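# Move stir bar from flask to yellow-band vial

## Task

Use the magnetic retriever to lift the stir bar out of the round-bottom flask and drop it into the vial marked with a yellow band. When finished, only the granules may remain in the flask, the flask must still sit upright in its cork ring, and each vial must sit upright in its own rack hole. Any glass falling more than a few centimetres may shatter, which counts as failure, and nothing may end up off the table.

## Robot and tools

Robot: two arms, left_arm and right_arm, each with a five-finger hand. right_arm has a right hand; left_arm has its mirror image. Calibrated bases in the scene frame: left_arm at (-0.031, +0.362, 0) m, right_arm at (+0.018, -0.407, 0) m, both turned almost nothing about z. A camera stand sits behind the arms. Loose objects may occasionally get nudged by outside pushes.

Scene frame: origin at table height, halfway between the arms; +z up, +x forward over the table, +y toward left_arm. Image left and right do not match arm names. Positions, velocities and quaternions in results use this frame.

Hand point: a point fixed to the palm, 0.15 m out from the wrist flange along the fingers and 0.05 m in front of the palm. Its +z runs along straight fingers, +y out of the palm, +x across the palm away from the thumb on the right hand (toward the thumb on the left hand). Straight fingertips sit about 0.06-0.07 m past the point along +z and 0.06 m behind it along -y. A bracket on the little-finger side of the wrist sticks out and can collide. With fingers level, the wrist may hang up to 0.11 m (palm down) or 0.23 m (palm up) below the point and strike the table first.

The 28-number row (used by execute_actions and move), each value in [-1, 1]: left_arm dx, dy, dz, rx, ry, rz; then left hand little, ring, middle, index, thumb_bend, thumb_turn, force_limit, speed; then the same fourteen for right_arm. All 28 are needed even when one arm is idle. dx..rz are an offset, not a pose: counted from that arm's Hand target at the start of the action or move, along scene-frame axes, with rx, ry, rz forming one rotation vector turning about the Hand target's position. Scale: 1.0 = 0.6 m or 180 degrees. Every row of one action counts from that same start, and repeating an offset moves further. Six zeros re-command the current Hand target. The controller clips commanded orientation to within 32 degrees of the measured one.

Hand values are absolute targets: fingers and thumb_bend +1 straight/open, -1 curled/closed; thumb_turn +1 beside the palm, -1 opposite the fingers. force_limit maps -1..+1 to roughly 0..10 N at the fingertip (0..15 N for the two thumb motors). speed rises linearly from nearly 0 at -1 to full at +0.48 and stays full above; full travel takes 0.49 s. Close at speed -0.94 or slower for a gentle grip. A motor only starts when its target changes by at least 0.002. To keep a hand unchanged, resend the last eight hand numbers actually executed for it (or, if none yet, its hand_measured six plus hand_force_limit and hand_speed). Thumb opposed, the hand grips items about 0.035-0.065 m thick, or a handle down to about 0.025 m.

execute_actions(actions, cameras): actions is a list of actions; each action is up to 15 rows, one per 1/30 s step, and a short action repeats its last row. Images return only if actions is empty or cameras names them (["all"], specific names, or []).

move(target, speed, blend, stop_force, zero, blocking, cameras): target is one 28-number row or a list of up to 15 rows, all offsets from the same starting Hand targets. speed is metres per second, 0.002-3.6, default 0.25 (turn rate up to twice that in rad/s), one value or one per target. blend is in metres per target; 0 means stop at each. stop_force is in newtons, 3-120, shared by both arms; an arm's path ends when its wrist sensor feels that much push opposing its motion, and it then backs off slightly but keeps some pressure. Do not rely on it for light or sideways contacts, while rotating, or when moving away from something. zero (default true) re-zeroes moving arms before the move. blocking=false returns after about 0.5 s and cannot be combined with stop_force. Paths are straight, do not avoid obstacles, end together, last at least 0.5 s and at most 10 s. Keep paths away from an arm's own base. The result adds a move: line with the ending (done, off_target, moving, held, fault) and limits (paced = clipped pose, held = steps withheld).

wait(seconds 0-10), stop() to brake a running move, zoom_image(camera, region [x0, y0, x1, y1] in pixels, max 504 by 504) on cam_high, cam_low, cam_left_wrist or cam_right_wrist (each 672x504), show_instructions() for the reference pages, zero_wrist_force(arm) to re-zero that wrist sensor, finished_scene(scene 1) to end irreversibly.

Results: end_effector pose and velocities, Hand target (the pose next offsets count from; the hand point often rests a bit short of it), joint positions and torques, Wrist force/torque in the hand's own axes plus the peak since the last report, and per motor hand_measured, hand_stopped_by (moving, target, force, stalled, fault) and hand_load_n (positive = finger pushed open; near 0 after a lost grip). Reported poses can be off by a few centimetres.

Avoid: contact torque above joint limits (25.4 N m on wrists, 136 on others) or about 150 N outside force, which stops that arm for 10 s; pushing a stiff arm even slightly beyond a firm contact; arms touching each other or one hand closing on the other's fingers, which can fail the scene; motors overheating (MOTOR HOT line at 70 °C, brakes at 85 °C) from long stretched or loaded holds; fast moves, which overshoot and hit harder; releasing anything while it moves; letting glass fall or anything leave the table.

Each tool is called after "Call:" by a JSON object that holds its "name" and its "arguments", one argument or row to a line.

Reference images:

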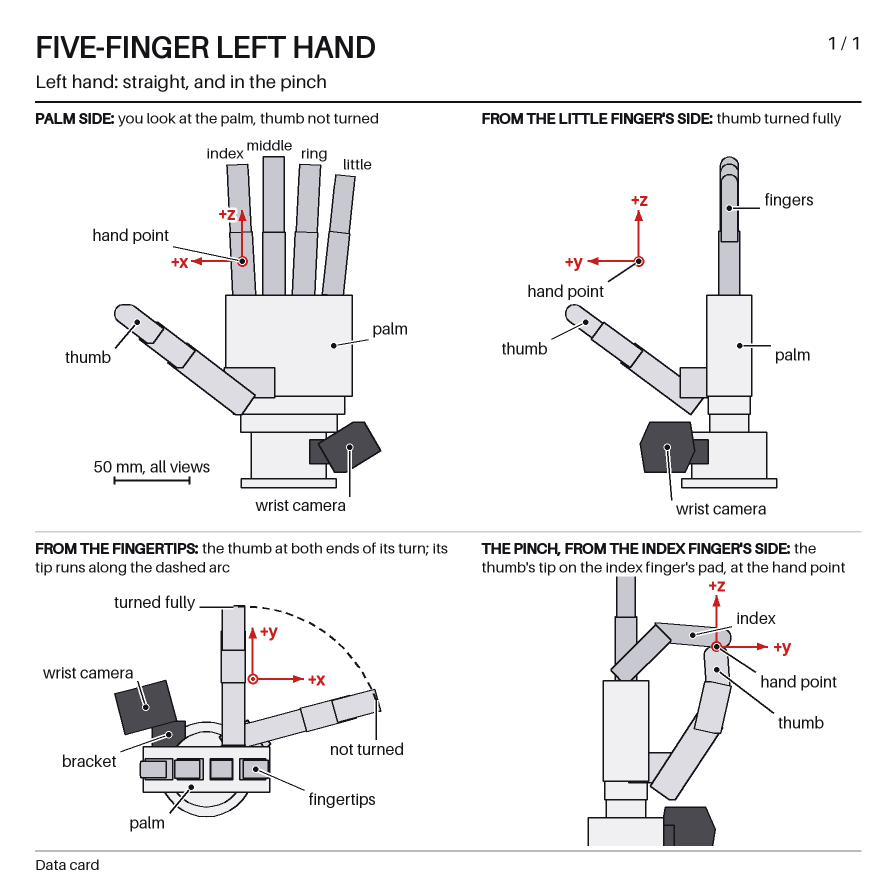

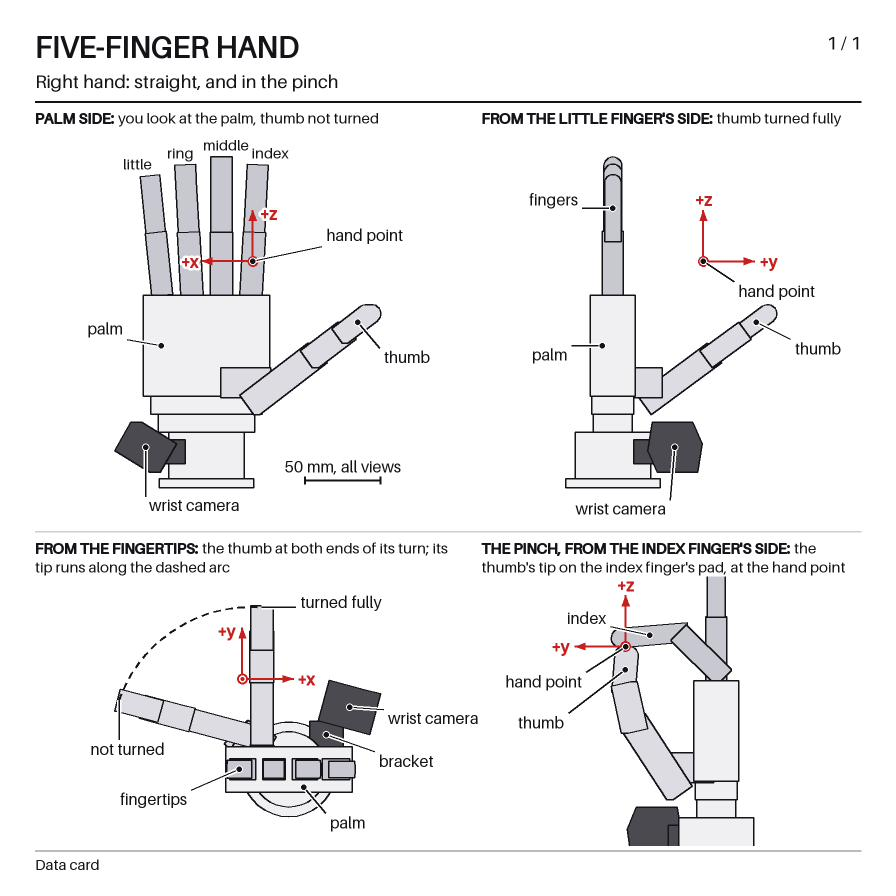

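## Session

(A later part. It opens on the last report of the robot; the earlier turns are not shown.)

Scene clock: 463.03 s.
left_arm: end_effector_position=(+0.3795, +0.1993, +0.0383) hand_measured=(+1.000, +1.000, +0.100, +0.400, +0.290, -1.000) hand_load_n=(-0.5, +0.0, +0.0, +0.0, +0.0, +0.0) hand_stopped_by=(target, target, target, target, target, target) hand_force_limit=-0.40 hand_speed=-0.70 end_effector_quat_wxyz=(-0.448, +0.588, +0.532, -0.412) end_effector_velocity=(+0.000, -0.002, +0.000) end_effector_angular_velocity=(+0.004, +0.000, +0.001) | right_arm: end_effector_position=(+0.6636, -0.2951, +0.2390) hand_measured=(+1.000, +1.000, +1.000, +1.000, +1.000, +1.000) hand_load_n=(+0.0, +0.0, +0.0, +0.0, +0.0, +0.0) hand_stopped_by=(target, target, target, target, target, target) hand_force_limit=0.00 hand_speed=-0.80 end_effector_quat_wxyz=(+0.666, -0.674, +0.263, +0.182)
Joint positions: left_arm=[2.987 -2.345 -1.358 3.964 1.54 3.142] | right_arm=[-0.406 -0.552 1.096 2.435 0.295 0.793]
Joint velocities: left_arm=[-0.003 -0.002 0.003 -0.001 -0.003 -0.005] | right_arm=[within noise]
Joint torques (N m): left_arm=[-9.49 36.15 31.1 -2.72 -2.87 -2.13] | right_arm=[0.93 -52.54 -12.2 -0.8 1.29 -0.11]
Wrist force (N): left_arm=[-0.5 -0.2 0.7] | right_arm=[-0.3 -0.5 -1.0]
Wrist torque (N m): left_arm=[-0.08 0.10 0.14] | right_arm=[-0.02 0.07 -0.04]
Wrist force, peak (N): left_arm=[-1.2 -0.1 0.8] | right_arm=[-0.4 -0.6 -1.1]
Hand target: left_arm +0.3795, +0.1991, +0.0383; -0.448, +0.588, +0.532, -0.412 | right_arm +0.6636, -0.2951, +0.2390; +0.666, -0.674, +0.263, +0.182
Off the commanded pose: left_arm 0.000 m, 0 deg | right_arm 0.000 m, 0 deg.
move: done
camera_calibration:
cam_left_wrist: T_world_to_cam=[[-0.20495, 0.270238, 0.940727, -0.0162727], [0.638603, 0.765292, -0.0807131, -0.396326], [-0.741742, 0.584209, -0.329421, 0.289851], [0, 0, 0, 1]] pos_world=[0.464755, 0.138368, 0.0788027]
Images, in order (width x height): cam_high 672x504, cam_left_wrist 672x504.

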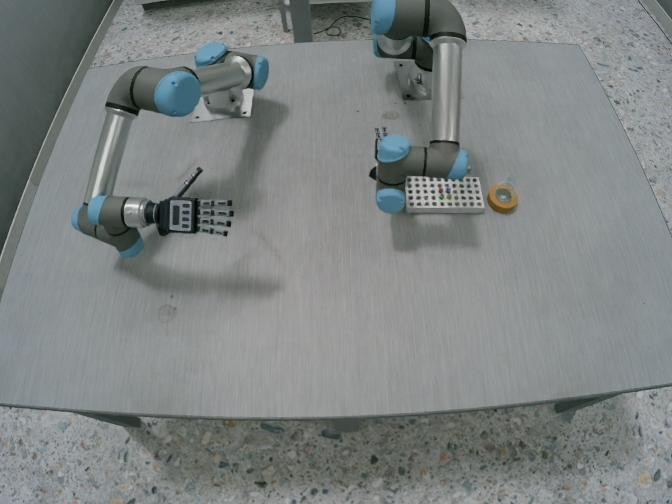

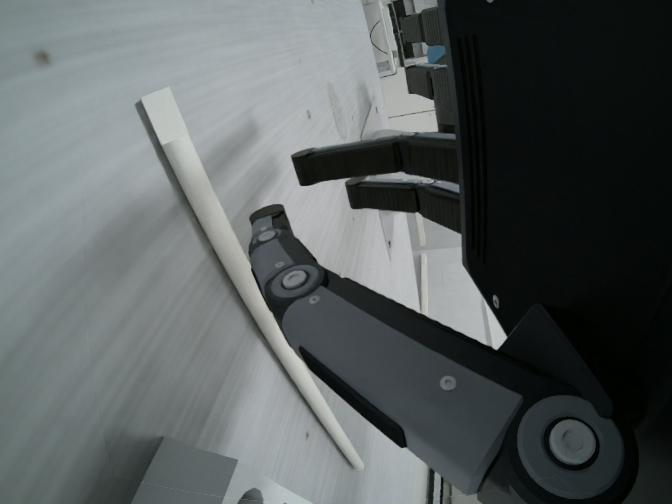

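Call:
{"name": "move", "arguments": {
  "target": [0.0335,-0.0018,0,0,0,0.0133,1,1,0.1,0.4,0.29,-1,-0.4,-0.7,0,0,0,0,0,0,1,1,1,1,1,1,0,-0.8],
  "speed": 0.06
}}

Call:
{"name": "move", "arguments": {
  "target": [0,0,-0.0358,0,0,0,1,1,0.1,0.4,0.29,-1,-0.4,-0.6,0,0,0,0,0,0,1,1,1,1,1,1,0,-0.8],
  "speed": 0.015,
  "stop_force": 3,
  "cameras": ["cam_left_wrist"]
}}

Call:
{"name": "zoom_image", "arguments": {
  "camera": "cam_left_wrist",
  "region": [200, 130, 350, 280]
}}

Scene clock: 467.70 s.
left_arm: end_effector_position=(+0.3995, +0.1980, +0.0383) hand_measured=(+1.000, +1.000, +0.100, +0.400, +0.290, -1.000) hand_load_n=(+0.0, +0.0, +0.0, -0.5, +0.0, +0.0) hand_stopped_by=(target, target, target, target, target, target) hand_force_limit=-0.40 hand_speed=-0.70 end_effector_quat_wxyz=(-0.440, +0.577, +0.544, -0.422) | right_arm: end_effector_position=(+0.6636, -0.2951, +0.2390) hand_measured=(+1.000, +1.000, +1.000, +1.000, +1.000, +1.000) hand_load_n=(+0.0, +0.0, +0.0, +0.0, +0.0, -0.5) hand_stopped_by=(target, target, target, target, target, target) hand_force_limit=0.00 hand_speed=-0.80 end_effector_quat_wxyz=(+0.666, -0.674, +0.263, +0.182)
Joint positions: left_arm=[3.003 -2.384 -1.284 3.929 1.515 3.135] | right_arm=[-0.406 -0.552 1.096 2.435 0.295 0.793]
Joint torques (N m): left_arm=[11.32 39.04 30.71 -2.42 -2.67 -2] | right_arm=[-0.05 -53.01 -13.13 -0.85 1.26 -0.22]
Wrist force (N): left_arm=[-0.8 0.3 0.9] | right_arm=[-0.3 -0.5 -0.6]
Wrist torque (N m): left_arm=[-0.03 0.14 0.11] | right_arm=[-0.03 0.06 -0.04]
Wrist force, peak (N): left_arm=[-1.0 -0.3 0.8] | right_arm=[-0.4 -1.0 -1.1]
Hand target: left_arm +0.3996, +0.1980, +0.0383; -0.440, +0.577, +0.544, -0.422 | right_arm +0.6636, -0.2951, +0.2390; +0.666, -0.674, +0.263, +0.182
Off the commanded pose: left_arm 0.000 m, 0 deg | right_arm 0.000 m, 0 deg.
move: done

Scene clock: 470.10 s.
left_arm: end_effector_position=(+0.3996, +0.1980, +0.0168) hand_measured=(+1.000, +1.000, +0.100, +0.400, +0.290, -1.000) hand_load_n=(+0.0, +0.0, +0.0, +0.0, +0.0, +0.0) hand_stopped_by=(target, target, target, target, target, target) hand_force_limit=-0.40 hand_speed=-0.60 end_effector_quat_wxyz=(-0.440, +0.577, +0.544, -0.422) | right_arm: end_effector_position=(+0.6636, -0.2951, +0.2390) hand_measured=(+1.000, +1.000, +1.000, +1.000, +1.000, +1.000) hand_load_n=(+0.0, +0.0, +0.0, +0.0, +0.0, +0.0) hand_stopped_by=(target, target, target, target, target, target) hand_force_limit=0.00 hand_speed=-0.80 end_effector_quat_wxyz=(+0.666, -0.674, +0.263, +0.182)
Joint positions: left_arm=[3.003 -2.411 -1.295 3.967 1.515 3.135] | right_arm=[-0.406 -0.552 1.096 2.435 0.295 0.793]
Joint torques (N m): left_arm=[9.55 39.28 2.37 0.68 -2.76 -2.02] | right_arm=[-0.47 -52.04 -14.27 -0.95 1.36 -0.06]
Wrist force (N): left_arm=[-1.0 0.2 1.0] | right_arm=[-0.8 -0.5 -0.7]
Wrist torque (N m): left_arm=[-0.05 0.15 0.10] | right_arm=[-0.02 0.14 -0.07]
Wrist force, peak (N): left_arm=[-1.1 0.1 1.0] | right_arm=[-0.9 -0.5 -1.1]
Hand target: left_arm +0.3996, +0.1980, +0.0168; -0.440, +0.577, +0.544, -0.422 | right_arm +0.6636, -0.2951, +0.2390; +0.666, -0.674, +0.263, +0.182
Off the commanded pose: left_arm 0.000 m, 0 deg | right_arm 0.000 m, 0 deg.
move: done
camera_calibration:
cam_left_wrist: T_world_to_cam=[[-0.216065, 0.261429, 0.940729, 0.0145983], [0.606068, 0.791308, -0.0807045, -0.402071], [-0.765505, 0.552708, -0.329418, 0.314144], [0, 0, 0, 1]] pos_world=[0.487316, 0.140716, 0.0573027]
Images, in order (width x height): cam_left_wrist 672x504.

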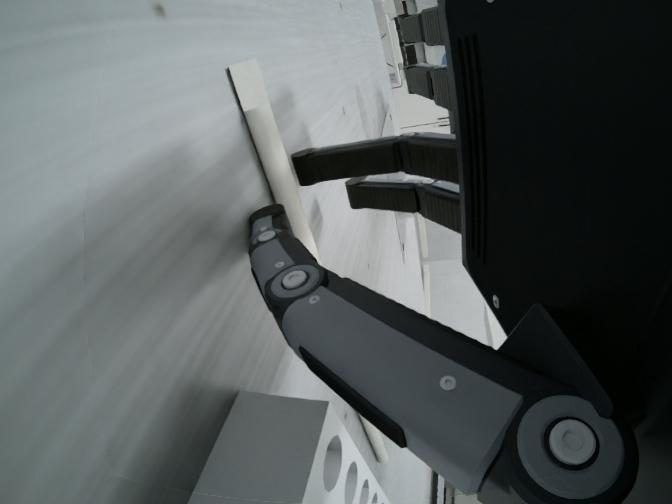

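Scaled by 3.360 from the camera's 672x504 image, which has a finer 960x720 frame.

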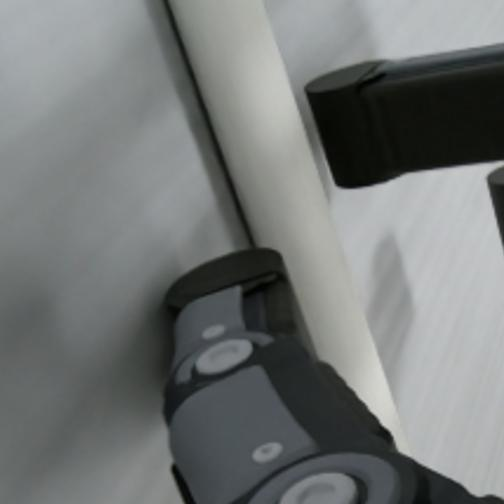

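Call:
{"name": "move", "arguments": {
  "target": [0,0,0,0,0,0,1,1,-0.11,0.4,0.29,-1,-0.5,-0.92,0,0,0,0,0,0,1,1,1,1,1,1,0,-0.8],
  "speed": 0.012
}}

Call:
{"name": "move", "arguments": {
  "target": [0,0,-0.0035,0,0,0,1,1,-0.11,0.4,0.29,-1,-0.5,-0.92,0,0,0,0,0,0,1,1,1,1,1,1,0,-0.8],
  "speed": 0.008,
  "stop_force": 3
}}

Call:
{"name": "move", "arguments": {
  "target": [0,0,0,0,0,0,1,1,-0.4,0.4,0.29,-1,0.4,-0.92,0,0,0,0,0,0,1,1,1,1,1,1,0,-0.8],
  "speed": 0.012,
  "cameras": ["cam_left_wrist"]
}}

Scene clock: 472.93 s.
left_arm: end_effector_position=(+0.3996, +0.1980, +0.0168) hand_measured=(+1.000, +1.000, -0.110, +0.400, +0.290, -1.000) hand_load_n=(+0.0, +0.0, +0.0, +0.0, +0.5, +0.0) hand_stopped_by=(target, target, target, target, target, target) hand_force_limit=-0.50 hand_speed=-0.92 end_effector_quat_wxyz=(-0.440, +0.577, +0.544, -0.422) | right_arm: end_effector_position=(+0.6636, -0.2951, +0.2390) hand_measured=(+1.000, +1.000, +1.000, +1.000, +1.000, +1.000) hand_load_n=(+0.0, +0.0, +0.0, +0.0, +0.0, +0.0) hand_stopped_by=(target, target, target, target, target, target) hand_force_limit=0.00 hand_speed=-0.80 end_effector_quat_wxyz=(+0.666, -0.674, +0.263, +0.182)
Joint positions: left_arm=[3.003 -2.411 -1.295 3.967 1.515 3.135] | right_arm=[-0.406 -0.552 1.096 2.435 0.295 0.793]
Joint torques (N m): left_arm=[8.89 39.8 2.58 0.64 -2.56 -2.21] | right_arm=[-0.36 -52.66 -13.22 -0.85 1.37 -0.19]
Wrist force (N): left_arm=[-0.8 -0.1 0.9] | right_arm=[-0.3 -0.9 -0.8]
Wrist torque (N m): left_arm=[-0.08 0.13 0.12] | right_arm=[-0.09 0.07 -0.06]
Wrist force, peak (N): left_arm=[-1.1 0.2 0.9] | right_arm=[-0.5 -0.9 -1.0]
Hand target: left_arm +0.3996, +0.1980, +0.0168; -0.440, +0.577, +0.544, -0.422 | right_arm +0.6636, -0.2951, +0.2390; +0.666, -0.674, +0.263, +0.182
Off the commanded pose: left_arm 0.000 m, 0 deg | right_arm 0.000 m, 0 deg.
move: done

Scene clock: 474.23 s.
left_arm: end_effector_position=(+0.3996, +0.1980, +0.0161) hand_measured=(+1.000, +1.000, -0.110, +0.400, +0.290, -1.000) hand_load_n=(+0.0, -0.5, +0.0, +0.0, +0.0, +0.5) hand_stopped_by=(target, target, target, target, target, target) hand_force_limit=-0.50 hand_speed=-0.92 end_effector_quat_wxyz=(-0.440, +0.577, +0.544, -0.422) | right_arm: end_effector_position=(+0.6636, -0.2951, +0.2390) hand_measured=(+1.000, +1.000, +1.000, +1.000, +1.000, +1.000) hand_load_n=(+0.0, +0.0, +0.0, +0.0, +0.0, +0.0) hand_stopped_by=(target, target, target, target, target, target) hand_force_limit=0.00 hand_speed=-0.80 end_effector_quat_wxyz=(+0.666, -0.674, +0.263, +0.182)
Joint positions: left_arm=[3.003 -2.412 -1.295 3.969 1.515 3.135] | right_arm=[-0.406 -0.552 1.096 2.435 0.295 0.793]
Joint torques (N m): left_arm=[9.11 50.29 19.05 -1.69 -2.49 -1.78] | right_arm=[-0.22 -52.23 -12.8 -0.9 1.41 -0.24]
Wrist force (N): left_arm=[-0.8 -4.4 -0.4] | right_arm=[-0.3 -0.6 -0.6]
Wrist torque (N m): left_arm=[-0.15 0.09 0.22] | right_arm=[-0.06 0.08 -0.04]
Wrist force, peak (N): left_arm=[-0.9 -8.4 -1.5] | right_arm=[-0.7 -0.6 -1.0]
Hand target: left_arm +0.3996, +0.1980, +0.0161; -0.440, +0.577, +0.544, -0.422 (not the last commanded pose) | right_arm +0.6636, -0.2951, +0.2390; +0.666, -0.674, +0.263, +0.182
Off the commanded pose: left_arm 0.001 m, 0 deg | right_arm 0.000 m, 0 deg.
move: contact (left_arm)

Scene clock: 474.77 s.
left_arm: end_effector_position=(+0.3996, +0.1980, +0.0161) hand_measured=(+1.000, +1.000, -0.168, +0.400, +0.290, -1.000) hand_load_n=(+0.0, +0.0, +7.0, +0.0, +2.0, +0.0) hand_stopped_by=(target, target, force, target, target, target) hand_force_limit=0.40 hand_speed=-0.92 end_effector_quat_wxyz=(-0.440, +0.577, +0.544, -0.422) | right_arm: end_effector_position=(+0.6636, -0.2951, +0.2390) hand_measured=(+1.000, +1.000, +1.000, +1.000, +1.000, +1.000) hand_load_n=(+0.0, +0.0, +0.0, +0.0, -0.5, +0.0) hand_stopped_by=(target, target, target, target, target, target) hand_force_limit=0.00 hand_speed=-0.80 end_effector_quat_wxyz=(+0.666, -0.674, +0.263, +0.182)
Joint positions: left_arm=[3.003 -2.412 -1.295 3.969 1.515 3.135] | right_arm=[-0.406 -0.552 1.096 2.435 0.295 0.793]
Joint torques (N m): left_arm=[8.58 50.93 22.35 0.03 -2.69 -1.68] | right_arm=[0.26 -52.58 -12.28 -0.83 1.53 -0.23]
Wrist force (N): left_arm=[-1.0 -5.2 0.6] | right_arm=[-0.5 -0.6 -0.9]
Wrist torque (N m): left_arm=[-0.24 0.17 0.20] | right_arm=[-0.02 0.10 -0.05]
Wrist force, peak (N): left_arm=[-1.1 -6.0 -0.5] | right_arm=[-0.6 -0.7 -0.8]
Hand target: left_arm +0.3996, +0.1980, +0.0161; -0.440, +0.577, +0.544, -0.422 | right_arm +0.6636, -0.2951, +0.2390; +0.666, -0.674, +0.263, +0.182
Off the commanded pose: left_arm 0.000 m, 0 deg | right_arm 0.000 m, 0 deg.
move: done
camera_calibration:
cam_left_wrist: T_world_to_cam=[[-0.216008, 0.261504, 0.940721, 0.0153129], [0.606088, 0.791284, -0.0807934, -0.402137], [-0.765505, 0.552708, -0.329418, 0.313881], [0, 0, 0, 1]] pos_world=[0.487315, 0.140716, 0.0565027]
Images, in order (width x height): cam_left_wrist 672x504.

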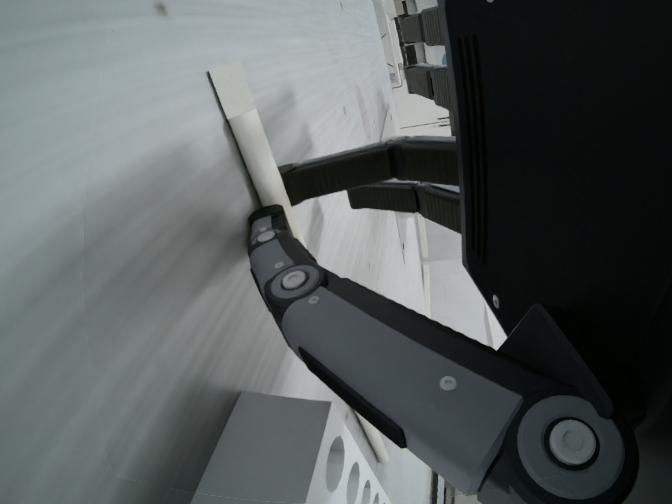

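Call:
{"name": "move", "arguments": {
  "target": [
    [0.0013,0.0255,0.144,0.0008,0.0166,0,1,1,-0.4,0.4,0.29,-1,0.4,-0.92,0,0,0,0,0,0,1,1,1,1,1,1,0,-0.8],
    [0.005,0.0987,0.271,0.0017,0.0333,0,1,1,-0.4,0.4,0.29,-1,0.4,-0.92,0,0,0,0,0,0,1,1,1,1,1,1,0,-0.8]
  ],
  "speed": 0.04,
  "blend": 0.01,
  "cameras": ["cam_left_wrist","cam_low"]
}}

Call:
{"name": "zoom_image", "arguments": {
  "camera": "cam_low",
  "region": [250, 100, 410, 260]
}}

Scene clock: 484.60 s.
left_arm: end_effector_position=(+0.4026, +0.2572, +0.1786) hand_measured=(+1.000, +1.000, -0.168, +0.400, +0.290, -1.000) hand_load_n=(+0.0, +0.0, +4.5, -0.5, +2.5, +0.5) hand_stopped_by=(target, target, force, target, target, target) hand_force_limit=0.40 hand_speed=-0.92 end_effector_quat_wxyz=(-0.469, +0.553, +0.521, -0.450) | right_arm: end_effector_position=(+0.6636, -0.2951, +0.2390) hand_measured=(+1.000, +1.000, +1.000, +1.000, +1.000, +1.000) hand_load_n=(+0.0, +0.0, +0.0, +0.0, +0.0, -0.5) hand_stopped_by=(target, target, target, target, target, target) hand_force_limit=0.00 hand_speed=-0.80 end_effector_quat_wxyz=(+0.666, -0.674, +0.263, +0.182)
Joint positions: left_arm=[3.091 -2.289 -1.128 3.573 1.601 3.155] | right_arm=[-0.406 -0.552 1.096 2.435 0.295 0.793]
Joint torques (N m): left_arm=[9.09 50.22 30.59 -2.95 2.78 2.34] | right_arm=[0.3 -52.58 -12.84 -0.83 1.35 -0.47]
Wrist force (N): left_arm=[-0.7 0.4 0.7] | right_arm=[-0.4 -0.5 -0.9]
Wrist torque (N m): left_arm=[-0.03 0.13 -0.02] | right_arm=[-0.03 0.09 -0.06]
Wrist force, peak (N): left_arm=[-0.9 -5.2 0.6] | right_arm=[-0.6 -1.0 -0.8]
Hand target: left_arm +0.4026, +0.2572, +0.1787; -0.469, +0.553, +0.521, -0.450 | right_arm +0.6636, -0.2951, +0.2390; +0.666, -0.674, +0.263, +0.182
Off the commanded pose: left_arm 0.000 m, 0 deg | right_arm 0.000 m, 0 deg.
move: done
camera_calibration:
cam_left_wrist: T_world_to_cam=[[-0.116662, 0.256393, 0.959506, -0.19444], [0.594578, 0.791877, -0.139308, -0.422759], [-0.795529, 0.55425, -0.244827, 0.333611], [0, 0, 0, 1]] pos_world=[0.494077, 0.199723, 0.209349]
Images, in order (width x height): cam_low 672x504, cam_left_wrist 672x504.

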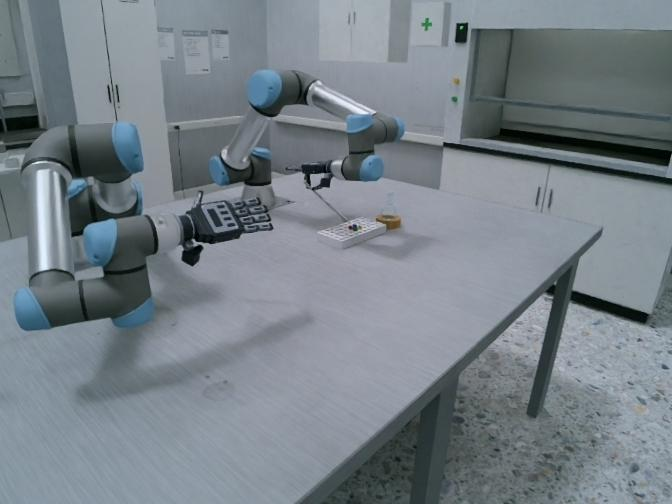

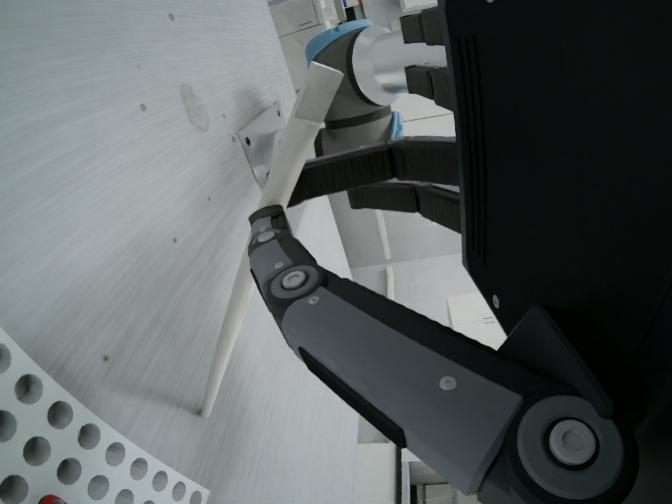

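Scaled by 3.150.

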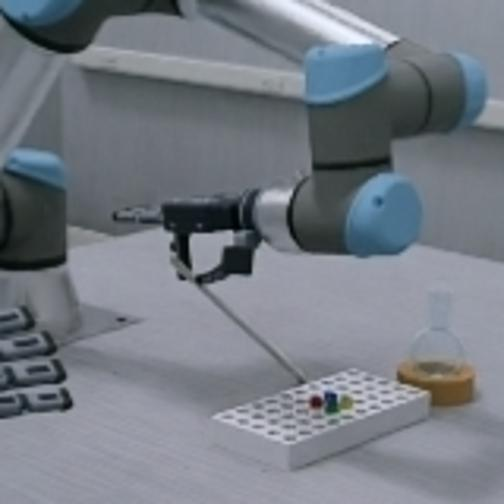

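Call:
{"name": "move", "arguments": {
  "target": [
    [0.005,0.112,0.094,0.001,0.02,0,1,1,-0.4,0.4,0.29,-1,0.4,-0.92,0,0,0,0,0,0,1,1,1,1,1,1,0,-0.8],
    [0.0117,0.2497,0.1443,0.0025,0.05,0,1,1,-0.4,0.4,0.29,-1,0.4,-0.92,0,0,0,0,0,0,1,1,1,1,1,1,0,-0.8],
    [0.015,0.3013,0.1873,0.0025,0.05,0,1,1,-0.4,0.4,0.29,-1,0.4,-0.92,0,0,0,0,0,0,1,1,1,1,1,1,0,-0.8]
  ],
  "speed": 0.04,
  "blend": 0.01,
  "cameras": ["cam_left_wrist","cam_low","cam_high"]
}}

Call:
{"name": "zoom_image", "arguments": {
  "camera": "cam_low",
  "region": [270, 100, 430, 260]
}}

Scene clock: 492.60 s.
left_arm: end_effector_position=(+0.4116, +0.4379, +0.2910) hand_measured=(+1.000, +1.000, -0.168, +0.400, +0.290, -1.000) hand_load_n=(+0.0, +0.0, +4.0, +0.0, +2.0, +0.5) hand_stopped_by=(target, target, force, target, target, target) hand_force_limit=0.40 hand_speed=-0.92 end_effector_quat_wxyz=(+0.511, -0.514, -0.485, +0.490) | right_arm: end_effector_position=(+0.6636, -0.2951, +0.2390) hand_measured=(+1.000, +1.000, +1.000, +1.000, +1.000, +1.000) hand_load_n=(+0.0, +0.0, +0.0, +0.0, +0.0, -0.5) hand_stopped_by=(target, target, target, target, target, target) hand_force_limit=0.00 hand_speed=-0.80 end_effector_quat_wxyz=(+0.666, -0.674, +0.263, +0.182)
Joint positions: left_arm=[3.353 -2.315 -0.889 3.202 1.863 3.15] | right_arm=[-0.406 -0.552 1.096 2.435 0.295 0.793]
Joint torques (N m): left_arm=[9.91 38.34 31.2 -3.27 2.79 -2.12] | right_arm=[0.3 -52.74 -12.73 -0.79 1.38 -0.34]
Wrist force (N): left_arm=[-0.6 0.8 0.6] | right_arm=[-0.5 -0.6 -0.5]
Wrist torque (N m): left_arm=[-0.02 0.11 0.10] | right_arm=[-0.07 0.09 -0.06]
Wrist force, peak (N): left_arm=[-1.1 0.6 1.0] | right_arm=[-0.7 -1.0 -1.0]
Hand target: left_arm +0.4116, +0.4380, +0.2911; +0.511, -0.514, -0.485, +0.490 | right_arm +0.6636, -0.2951, +0.2390; +0.666, -0.674, +0.263, +0.182
Off the commanded pose: left_arm 0.000 m, 0 deg | right_arm 0.000 m, 0 deg.
move: done
camera_calibration:
cam_left_wrist: T_world_to_cam=[[0.0351534, 0.248783, 0.967921, -0.409167], [0.565934, 0.793308, -0.224456, -0.519582], [-0.823701, 0.55567, -0.112907, 0.240702], [0, 0, 0, 1]] pos_world=[0.506699, 0.380232, 0.306595]
Images, in order (width x height): cam_high 672x504, cam_low 672x504, cam_left_wrist 672x504.

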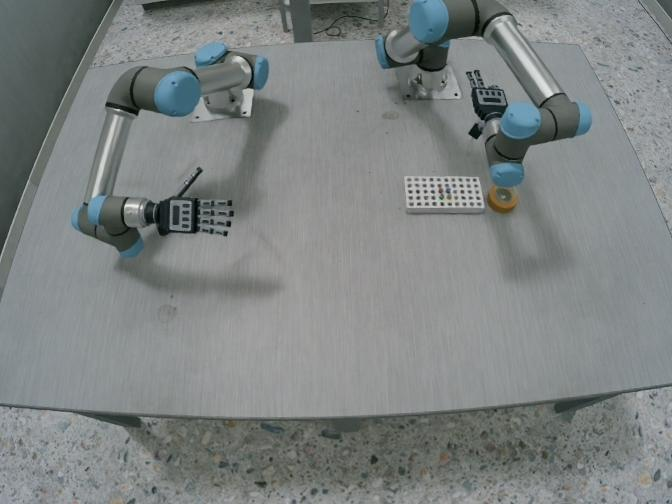

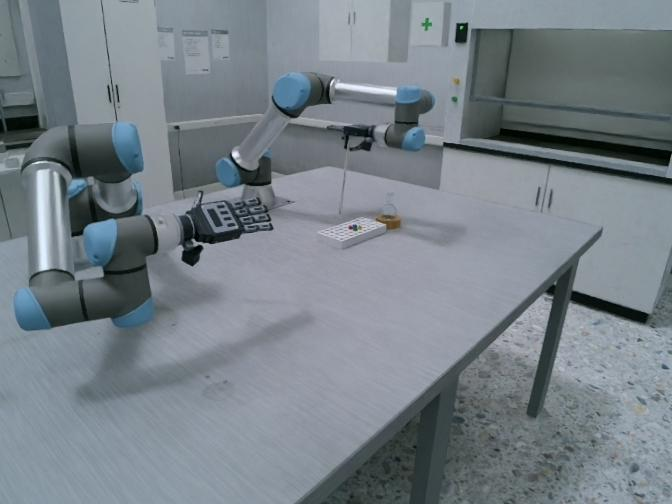

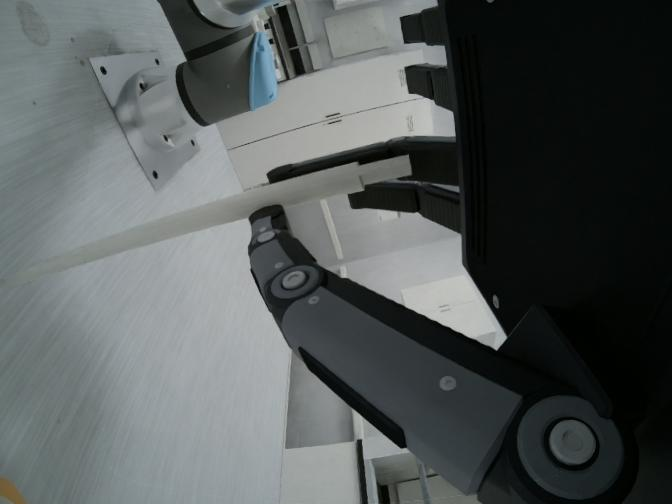

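Scaled by 3.150.

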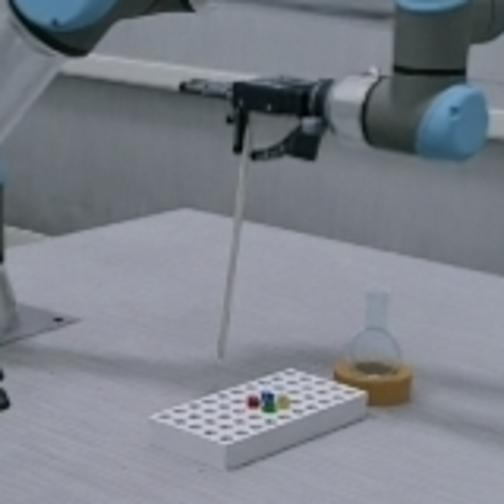

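Call:
{"name": "zoom_image", "arguments": {
  "camera": "cam_high",
  "region": [440, 60, 560, 220]
}}

Call:
{"name": "zoom_image", "arguments": {
  "camera": "cam_low",
  "region": [320, 110, 380, 230]
}}

Scaled by 3.150.

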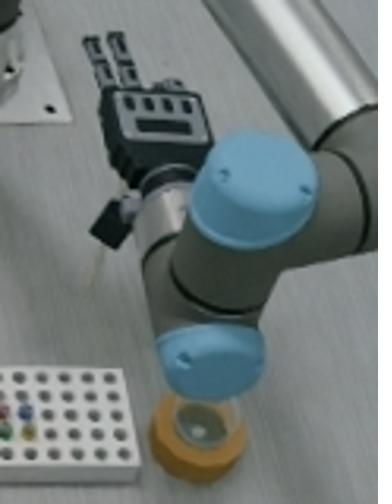

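Scaled by 4.200.

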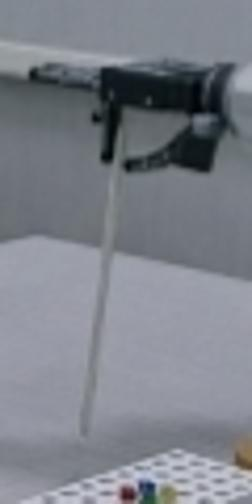

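Call:
{"name": "wait", "arguments": {
  "seconds": 0.1,
  "cameras": ["cam_right_wrist"]
}}

Call:
{"name": "zoom_image", "arguments": {
  "camera": "cam_right_wrist",
  "region": [300, 100, 500, 300]
}}

Scene clock: 501.53 s.
left_arm: end_effector_position=(+0.4116, +0.4380, +0.2911) hand_measured=(+1.000, +1.000, -0.168, +0.400, +0.290, -1.000) hand_load_n=(+0.0, +0.0, +4.0, -0.5, +2.0, +0.5) hand_stopped_by=(target, target, force, target, target, target) hand_force_limit=0.40 hand_speed=-0.92 end_effector_quat_wxyz=(+0.511, -0.514, -0.485, +0.490) | right_arm: end_effector_position=(+0.6636, -0.2951, +0.2390) hand_measured=(+1.000, +1.000, +1.000, +1.000, +1.000, +1.000) hand_load_n=(+0.0, +0.0, +0.0, +0.0, +0.0, +0.0) hand_stopped_by=(target, target, target, target, target, target) hand_force_limit=0.00 hand_speed=-0.80 end_effector_quat_wxyz=(+0.666, -0.674, +0.263, +0.182)
Joint positions: left_arm=[3.353 -2.315 -0.889 3.202 1.863 3.15] | right_arm=[-0.406 -0.552 1.096 2.435 0.295 0.793]
Joint torques (N m): left_arm=[9.78 39.16 31.52 -3.01 2.6 -2.04] | right_arm=[-0.13 -52.73 -12.61 -0.85 1.41 -0.26]
Wrist force (N): left_arm=[-0.5 0.2 0.6] | right_arm=[-0.7 -0.5 -0.9]
Wrist torque (N m): left_arm=[-0.06 0.09 0.12] | right_arm=[-0.02 0.13 -0.06]
Wrist force, peak (N): left_arm=[-0.8 0.9 0.8] | right_arm=[-0.6 -1.0 -0.9]
Hand target: left_arm +0.4116, +0.4380, +0.2911; +0.511, -0.514, -0.485, +0.490 | right_arm +0.6636, -0.2951, +0.2390; +0.666, -0.674, +0.263, +0.182
Off the commanded pose: left_arm 0.000 m, 0 deg | right_arm 0.000 m, 0 deg.
wait: 0.10 s; at rest from the start
Images, in order (width x height): cam_right_wrist 672x504.

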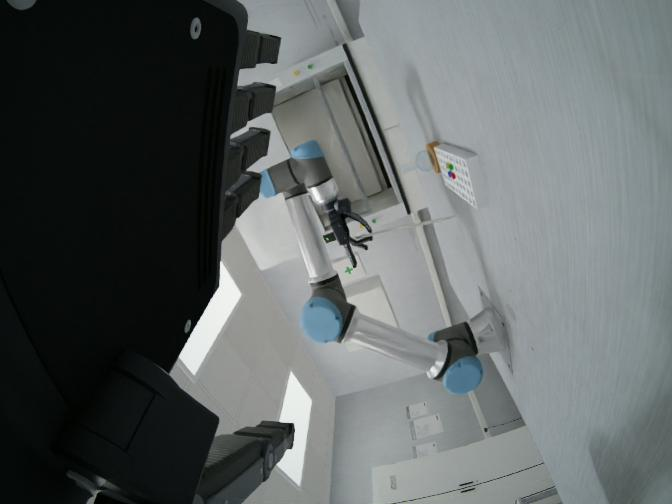

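Scaled by 2.520 from the camera's 672x504 image, which has a finer 960x720 frame.

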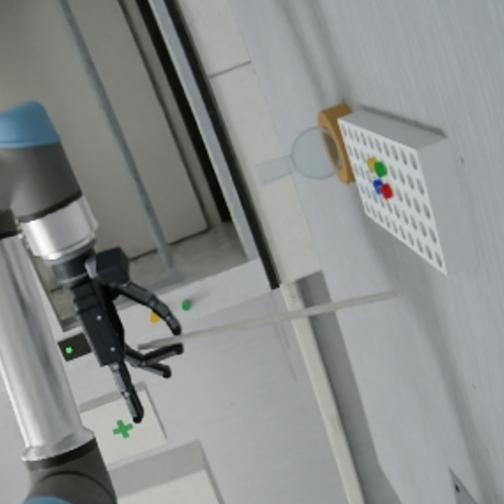

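Call:
{"name": "move", "arguments": {
  "target": [
    [-0.0993,-0.1567,0.1648,0,0,0,1,1,-0.4,0.4,0.29,-1,0.4,-0.92,0,0,0,0,0,0,1,1,1,1,1,1,0,-0.8],
    [-0.151,-0.5217,0.1648,0,0,0.2667,1,1,-0.4,0.4,0.29,-1,0.4,-0.92,0,0,0,0,0,0,1,1,1,1,1,1,0,-0.8]
  ],
  "speed": [0.08,0.1],
  "blend": 0.02,
  "cameras": ["cam_low","cam_right_wrist"]
}}

Scene clock: 523.00 s.
left_arm: end_effector_position=(+0.3210, +0.1250, +0.3899) hand_measured=(+1.000, +1.000, -0.168, +0.400, +0.290, -1.000) hand_load_n=(-0.5, -0.5, +4.0, +0.0, +2.0, +0.5) hand_stopped_by=(target, target, force, target, target, target) hand_force_limit=0.40 hand_speed=-0.92 end_effector_quat_wxyz=(-0.267, +0.273, +0.652, -0.655) | right_arm: end_effector_position=(+0.6636, -0.2951, +0.2390) hand_measured=(+1.000, +1.000, +1.000, +1.000, +1.000, +1.000) hand_load_n=(+0.0, +0.0, +0.0, -0.5, +0.0, +0.0) hand_stopped_by=(target, target, target, target, target, target) hand_force_limit=0.00 hand_speed=-0.80 end_effector_quat_wxyz=(+0.666, -0.674, +0.263, +0.182)
Joint positions: left_arm=[3.207 -1.927 -1.243 3.168 0.88 3.152] | right_arm=[-0.406 -0.552 1.096 2.435 0.295 0.793]
Joint torques (N m): left_arm=[-10.79 38.33 5.68 0.4 -2.62 -1.71] | right_arm=[0.08 -53 -12.45 -0.91 1.45 -0.4]
Wrist force (N): left_arm=[-0.8 0.4 0.7] | right_arm=[-0.6 -0.7 -0.9]
Wrist torque (N m): left_arm=[-0.08 0.11 -0.03] | right_arm=[-0.05 0.11 -0.06]
Wrist force, peak (N): left_arm=[-1.0 0.8 0.8] | right_arm=[-0.4 -1.2 -0.9]
Hand target: left_arm +0.3210, +0.1250, +0.3899; -0.267, +0.273, +0.652, -0.655 | right_arm +0.6636, -0.2951, +0.2390; +0.666, -0.674, +0.263, +0.182
Off the commanded pose: left_arm 0.000 m, 0 deg | right_arm 0.000 m, 0 deg.
move: done
Images, in order (width x height): cam_low 672x504, cam_right_wrist 672x504.

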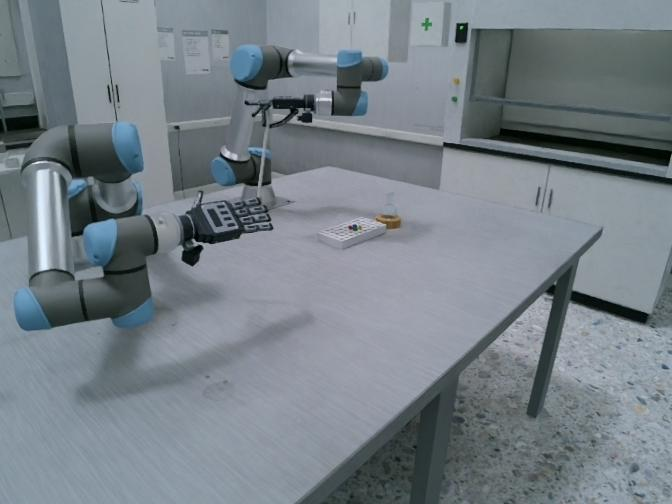

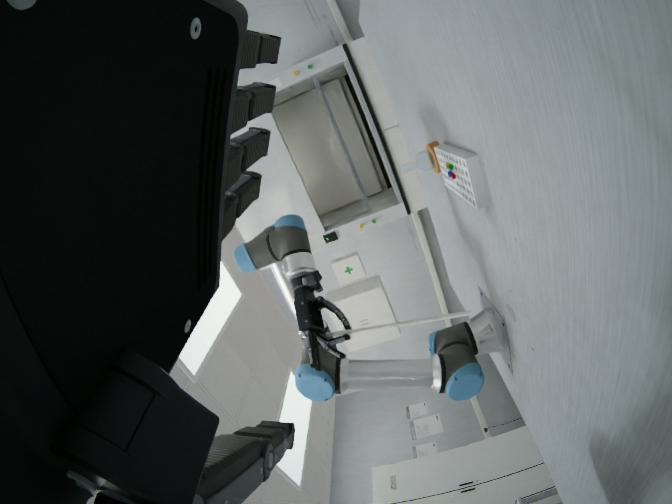

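Call:
{"name": "move", "arguments": {
  "target": [
    [0.163,-0.192,0,0,0,0.25,1,1,-0.4,0.4,0.29,-1,0.4,-0.92,0,0,0,0,0,0,1,1,1,1,1,1,0,-0.8],
    [0.357,-0.107,0,0,0,0.5,1,1,-0.4,0.4,0.29,-1,0.4,-0.92,0,0,0,0,0,0,1,1,1,1,1,1,0,-0.8],
    [0.382,0.242,0,0,0,0.75,1,1,-0.4,0.4,0.29,-1,0.4,-0.92,0,0,0,0,0,0,1,1,1,1,1,1,0,-0.8]
  ],
  "speed": 0.12,
  "blend": 0.03,
  "cameras": ["all"]
}}

Call:
{"name": "zoom_image", "arguments": {
  "camera": "cam_right_wrist",
  "region": [300, 100, 500, 300]
}}

Scene clock: 535.70 s.
left_arm: end_effector_position=(+0.5502, +0.2701, +0.3899) hand_measured=(+1.000, +1.000, -0.168, +0.400, +0.290, -1.000) hand_load_n=(+0.0, +0.0, +4.0, +0.0, +2.0, +0.5) hand_stopped_by=(target, target, force, target, target, target) hand_force_limit=0.40 hand_speed=-0.92 end_effector_quat_wxyz=(+0.503, -0.498, +0.501, -0.498) | right_arm: end_effector_position=(+0.6636, -0.2951, +0.2390) hand_measured=(+1.000, +1.000, +1.000, +1.000, +1.000, +1.000) hand_load_n=(+0.0, +0.0, +0.0, +0.0, +0.0, +0.0) hand_stopped_by=(target, target, target, target, target, target) hand_force_limit=0.00 hand_speed=-0.80 end_effector_quat_wxyz=(+0.666, -0.674, +0.263, +0.182)
Joint positions: left_arm=[3.334 -1.377 -1.841 3.219 -1.35 3.15] | right_arm=[-0.406 -0.552 1.096 2.435 0.295 0.793]
Joint torques (N m): left_arm=[10.12 19.54 8.25 0.01 -2.9 2.36] | right_arm=[0.12 -52.69 -12.52 -0.91 1.23 -0.39]
Wrist force (N): left_arm=[-0.5 0.5 0.5] | right_arm=[-0.5 -0.7 -1.0]
Wrist torque (N m): left_arm=[0.00 0.03 0.02] | right_arm=[-0.04 0.10 -0.06]
Wrist force, peak (N): left_arm=[-1.1 0.8 0.3] | right_arm=[-0.7 -0.9 -1.2]
Hand target: left_arm +0.5502, +0.2702, +0.3899; +0.503, -0.498, +0.501, -0.498 | right_arm +0.6636, -0.2951, +0.2390; +0.666, -0.674, +0.263, +0.182
Off the commanded pose: left_arm 0.000 m, 0 deg | right_arm 0.000 m, 0 deg.
move: done
camera_calibration:
cam_left_wrist: T_world_to_cam=[[-0.0221444, -0.250275, 0.967922, -0.301792], [-0.523835, -0.821716, -0.224455, 0.593152], [0.851532, -0.512001, -0.112906, -0.174059], [0, 0, 0, 1]] pos_world=[0.452247, 0.322753, 0.405595]

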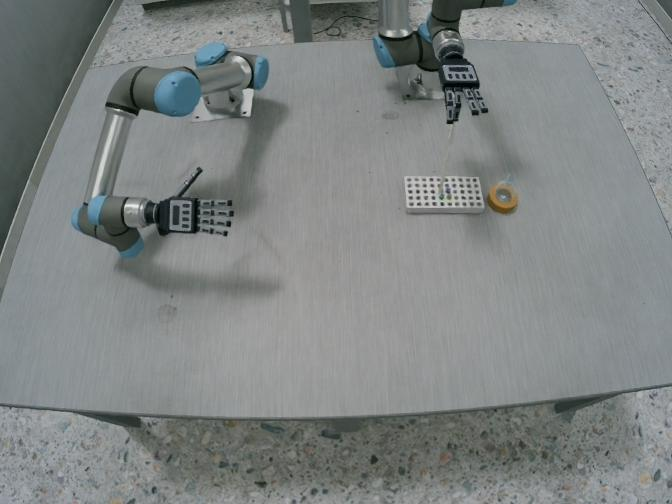

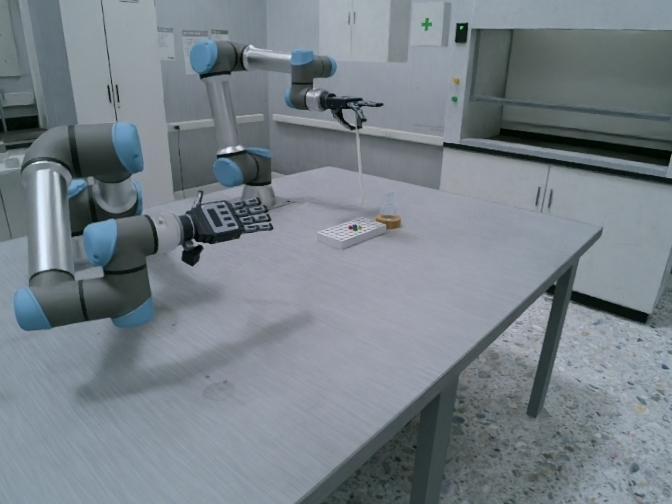

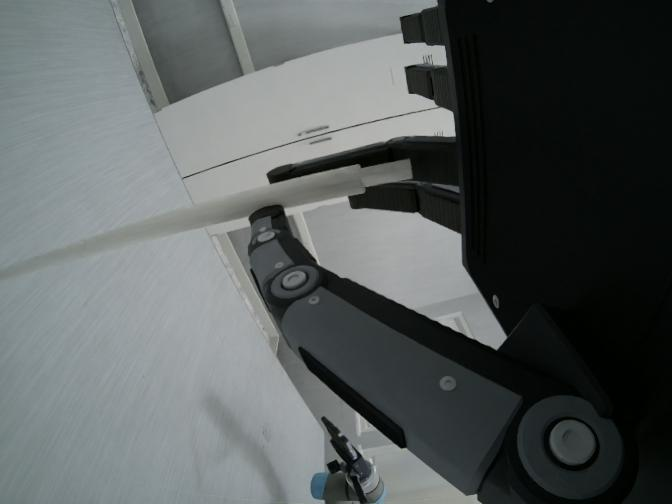

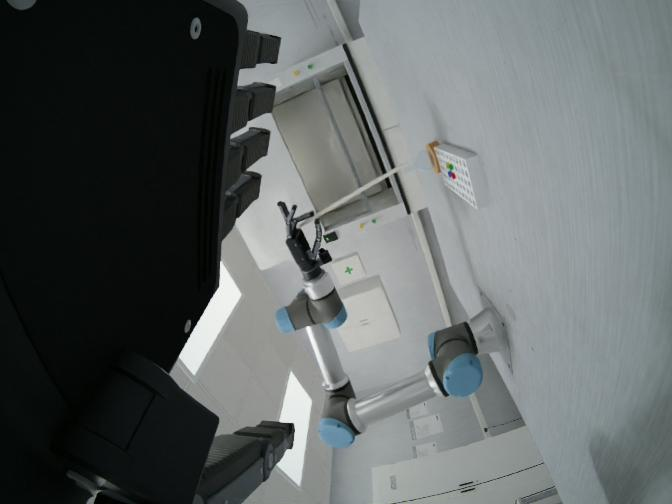

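Scaled by 2.520 from the camera's 672x504 image, which has a finer 960x720 frame.

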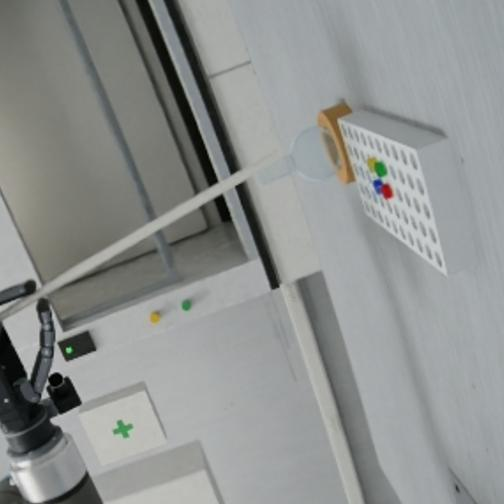

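Call:
{"name": "zoom_image", "arguments": {
  "camera": "cam_high",
  "region": [400, 90, 520, 220]
}}

Call:
{"name": "zoom_image", "arguments": {
  "camera": "cam_low",
  "region": [320, 80, 400, 220]
}}

Call:
{"name": "zoom_image", "arguments": {
  "camera": "cam_right_wrist",
  "region": [290, 140, 430, 240]
}}

Scaled by 3.877.

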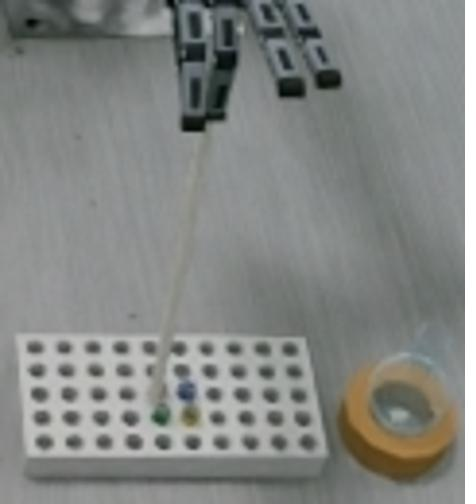

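Scaled by 3.600.

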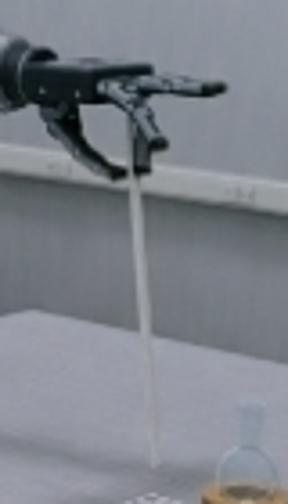

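Scaled by 3.600 from the camera's 672x504 image, which has a finer 960x720 frame.

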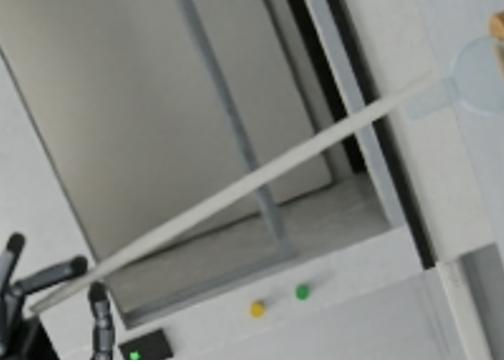

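Call:
{"name": "zoom_image", "arguments": {
  "camera": "cam_low",
  "region": [310, 205, 400, 255]
}}

Call:
{"name": "zoom_image", "arguments": {
  "camera": "cam_high",
  "region": [395, 165, 525, 225]
}}

Call:
{"name": "zoom_image", "arguments": {
  "camera": "cam_right_wrist",
  "region": [400, 120, 500, 220]
}}

Scaled by 5.600.

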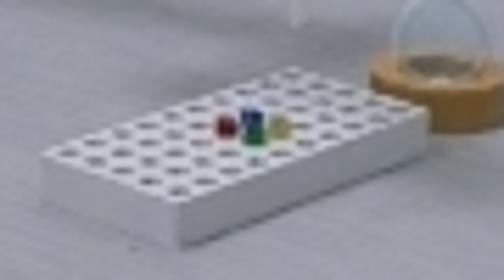

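Scaled by 3.877.

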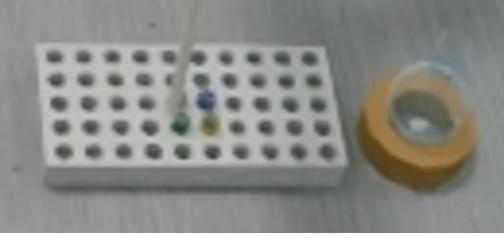

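Scaled by 5.040 from the camera's 672x504 image, which has a finer 960x720 frame.

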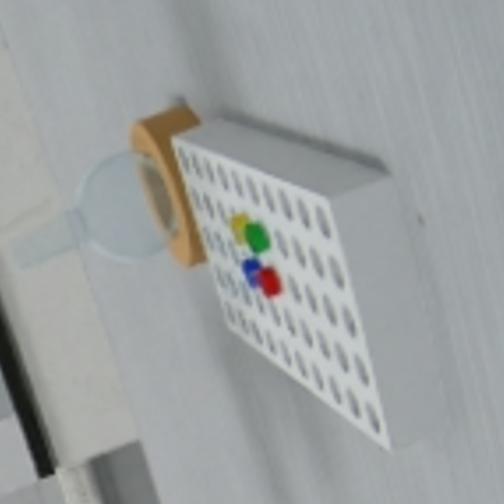

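Call:
{"name": "zoom_image", "arguments": {
  "camera": "cam_right_wrist",
  "region": [430, 140, 485, 215]
}}

Scaled by 6.720 from the camera's 672x504 image, which has a finer 960x720 frame.

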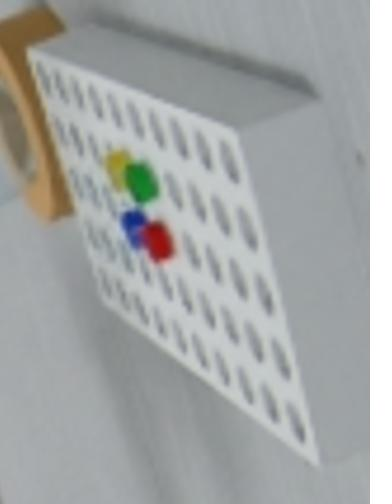

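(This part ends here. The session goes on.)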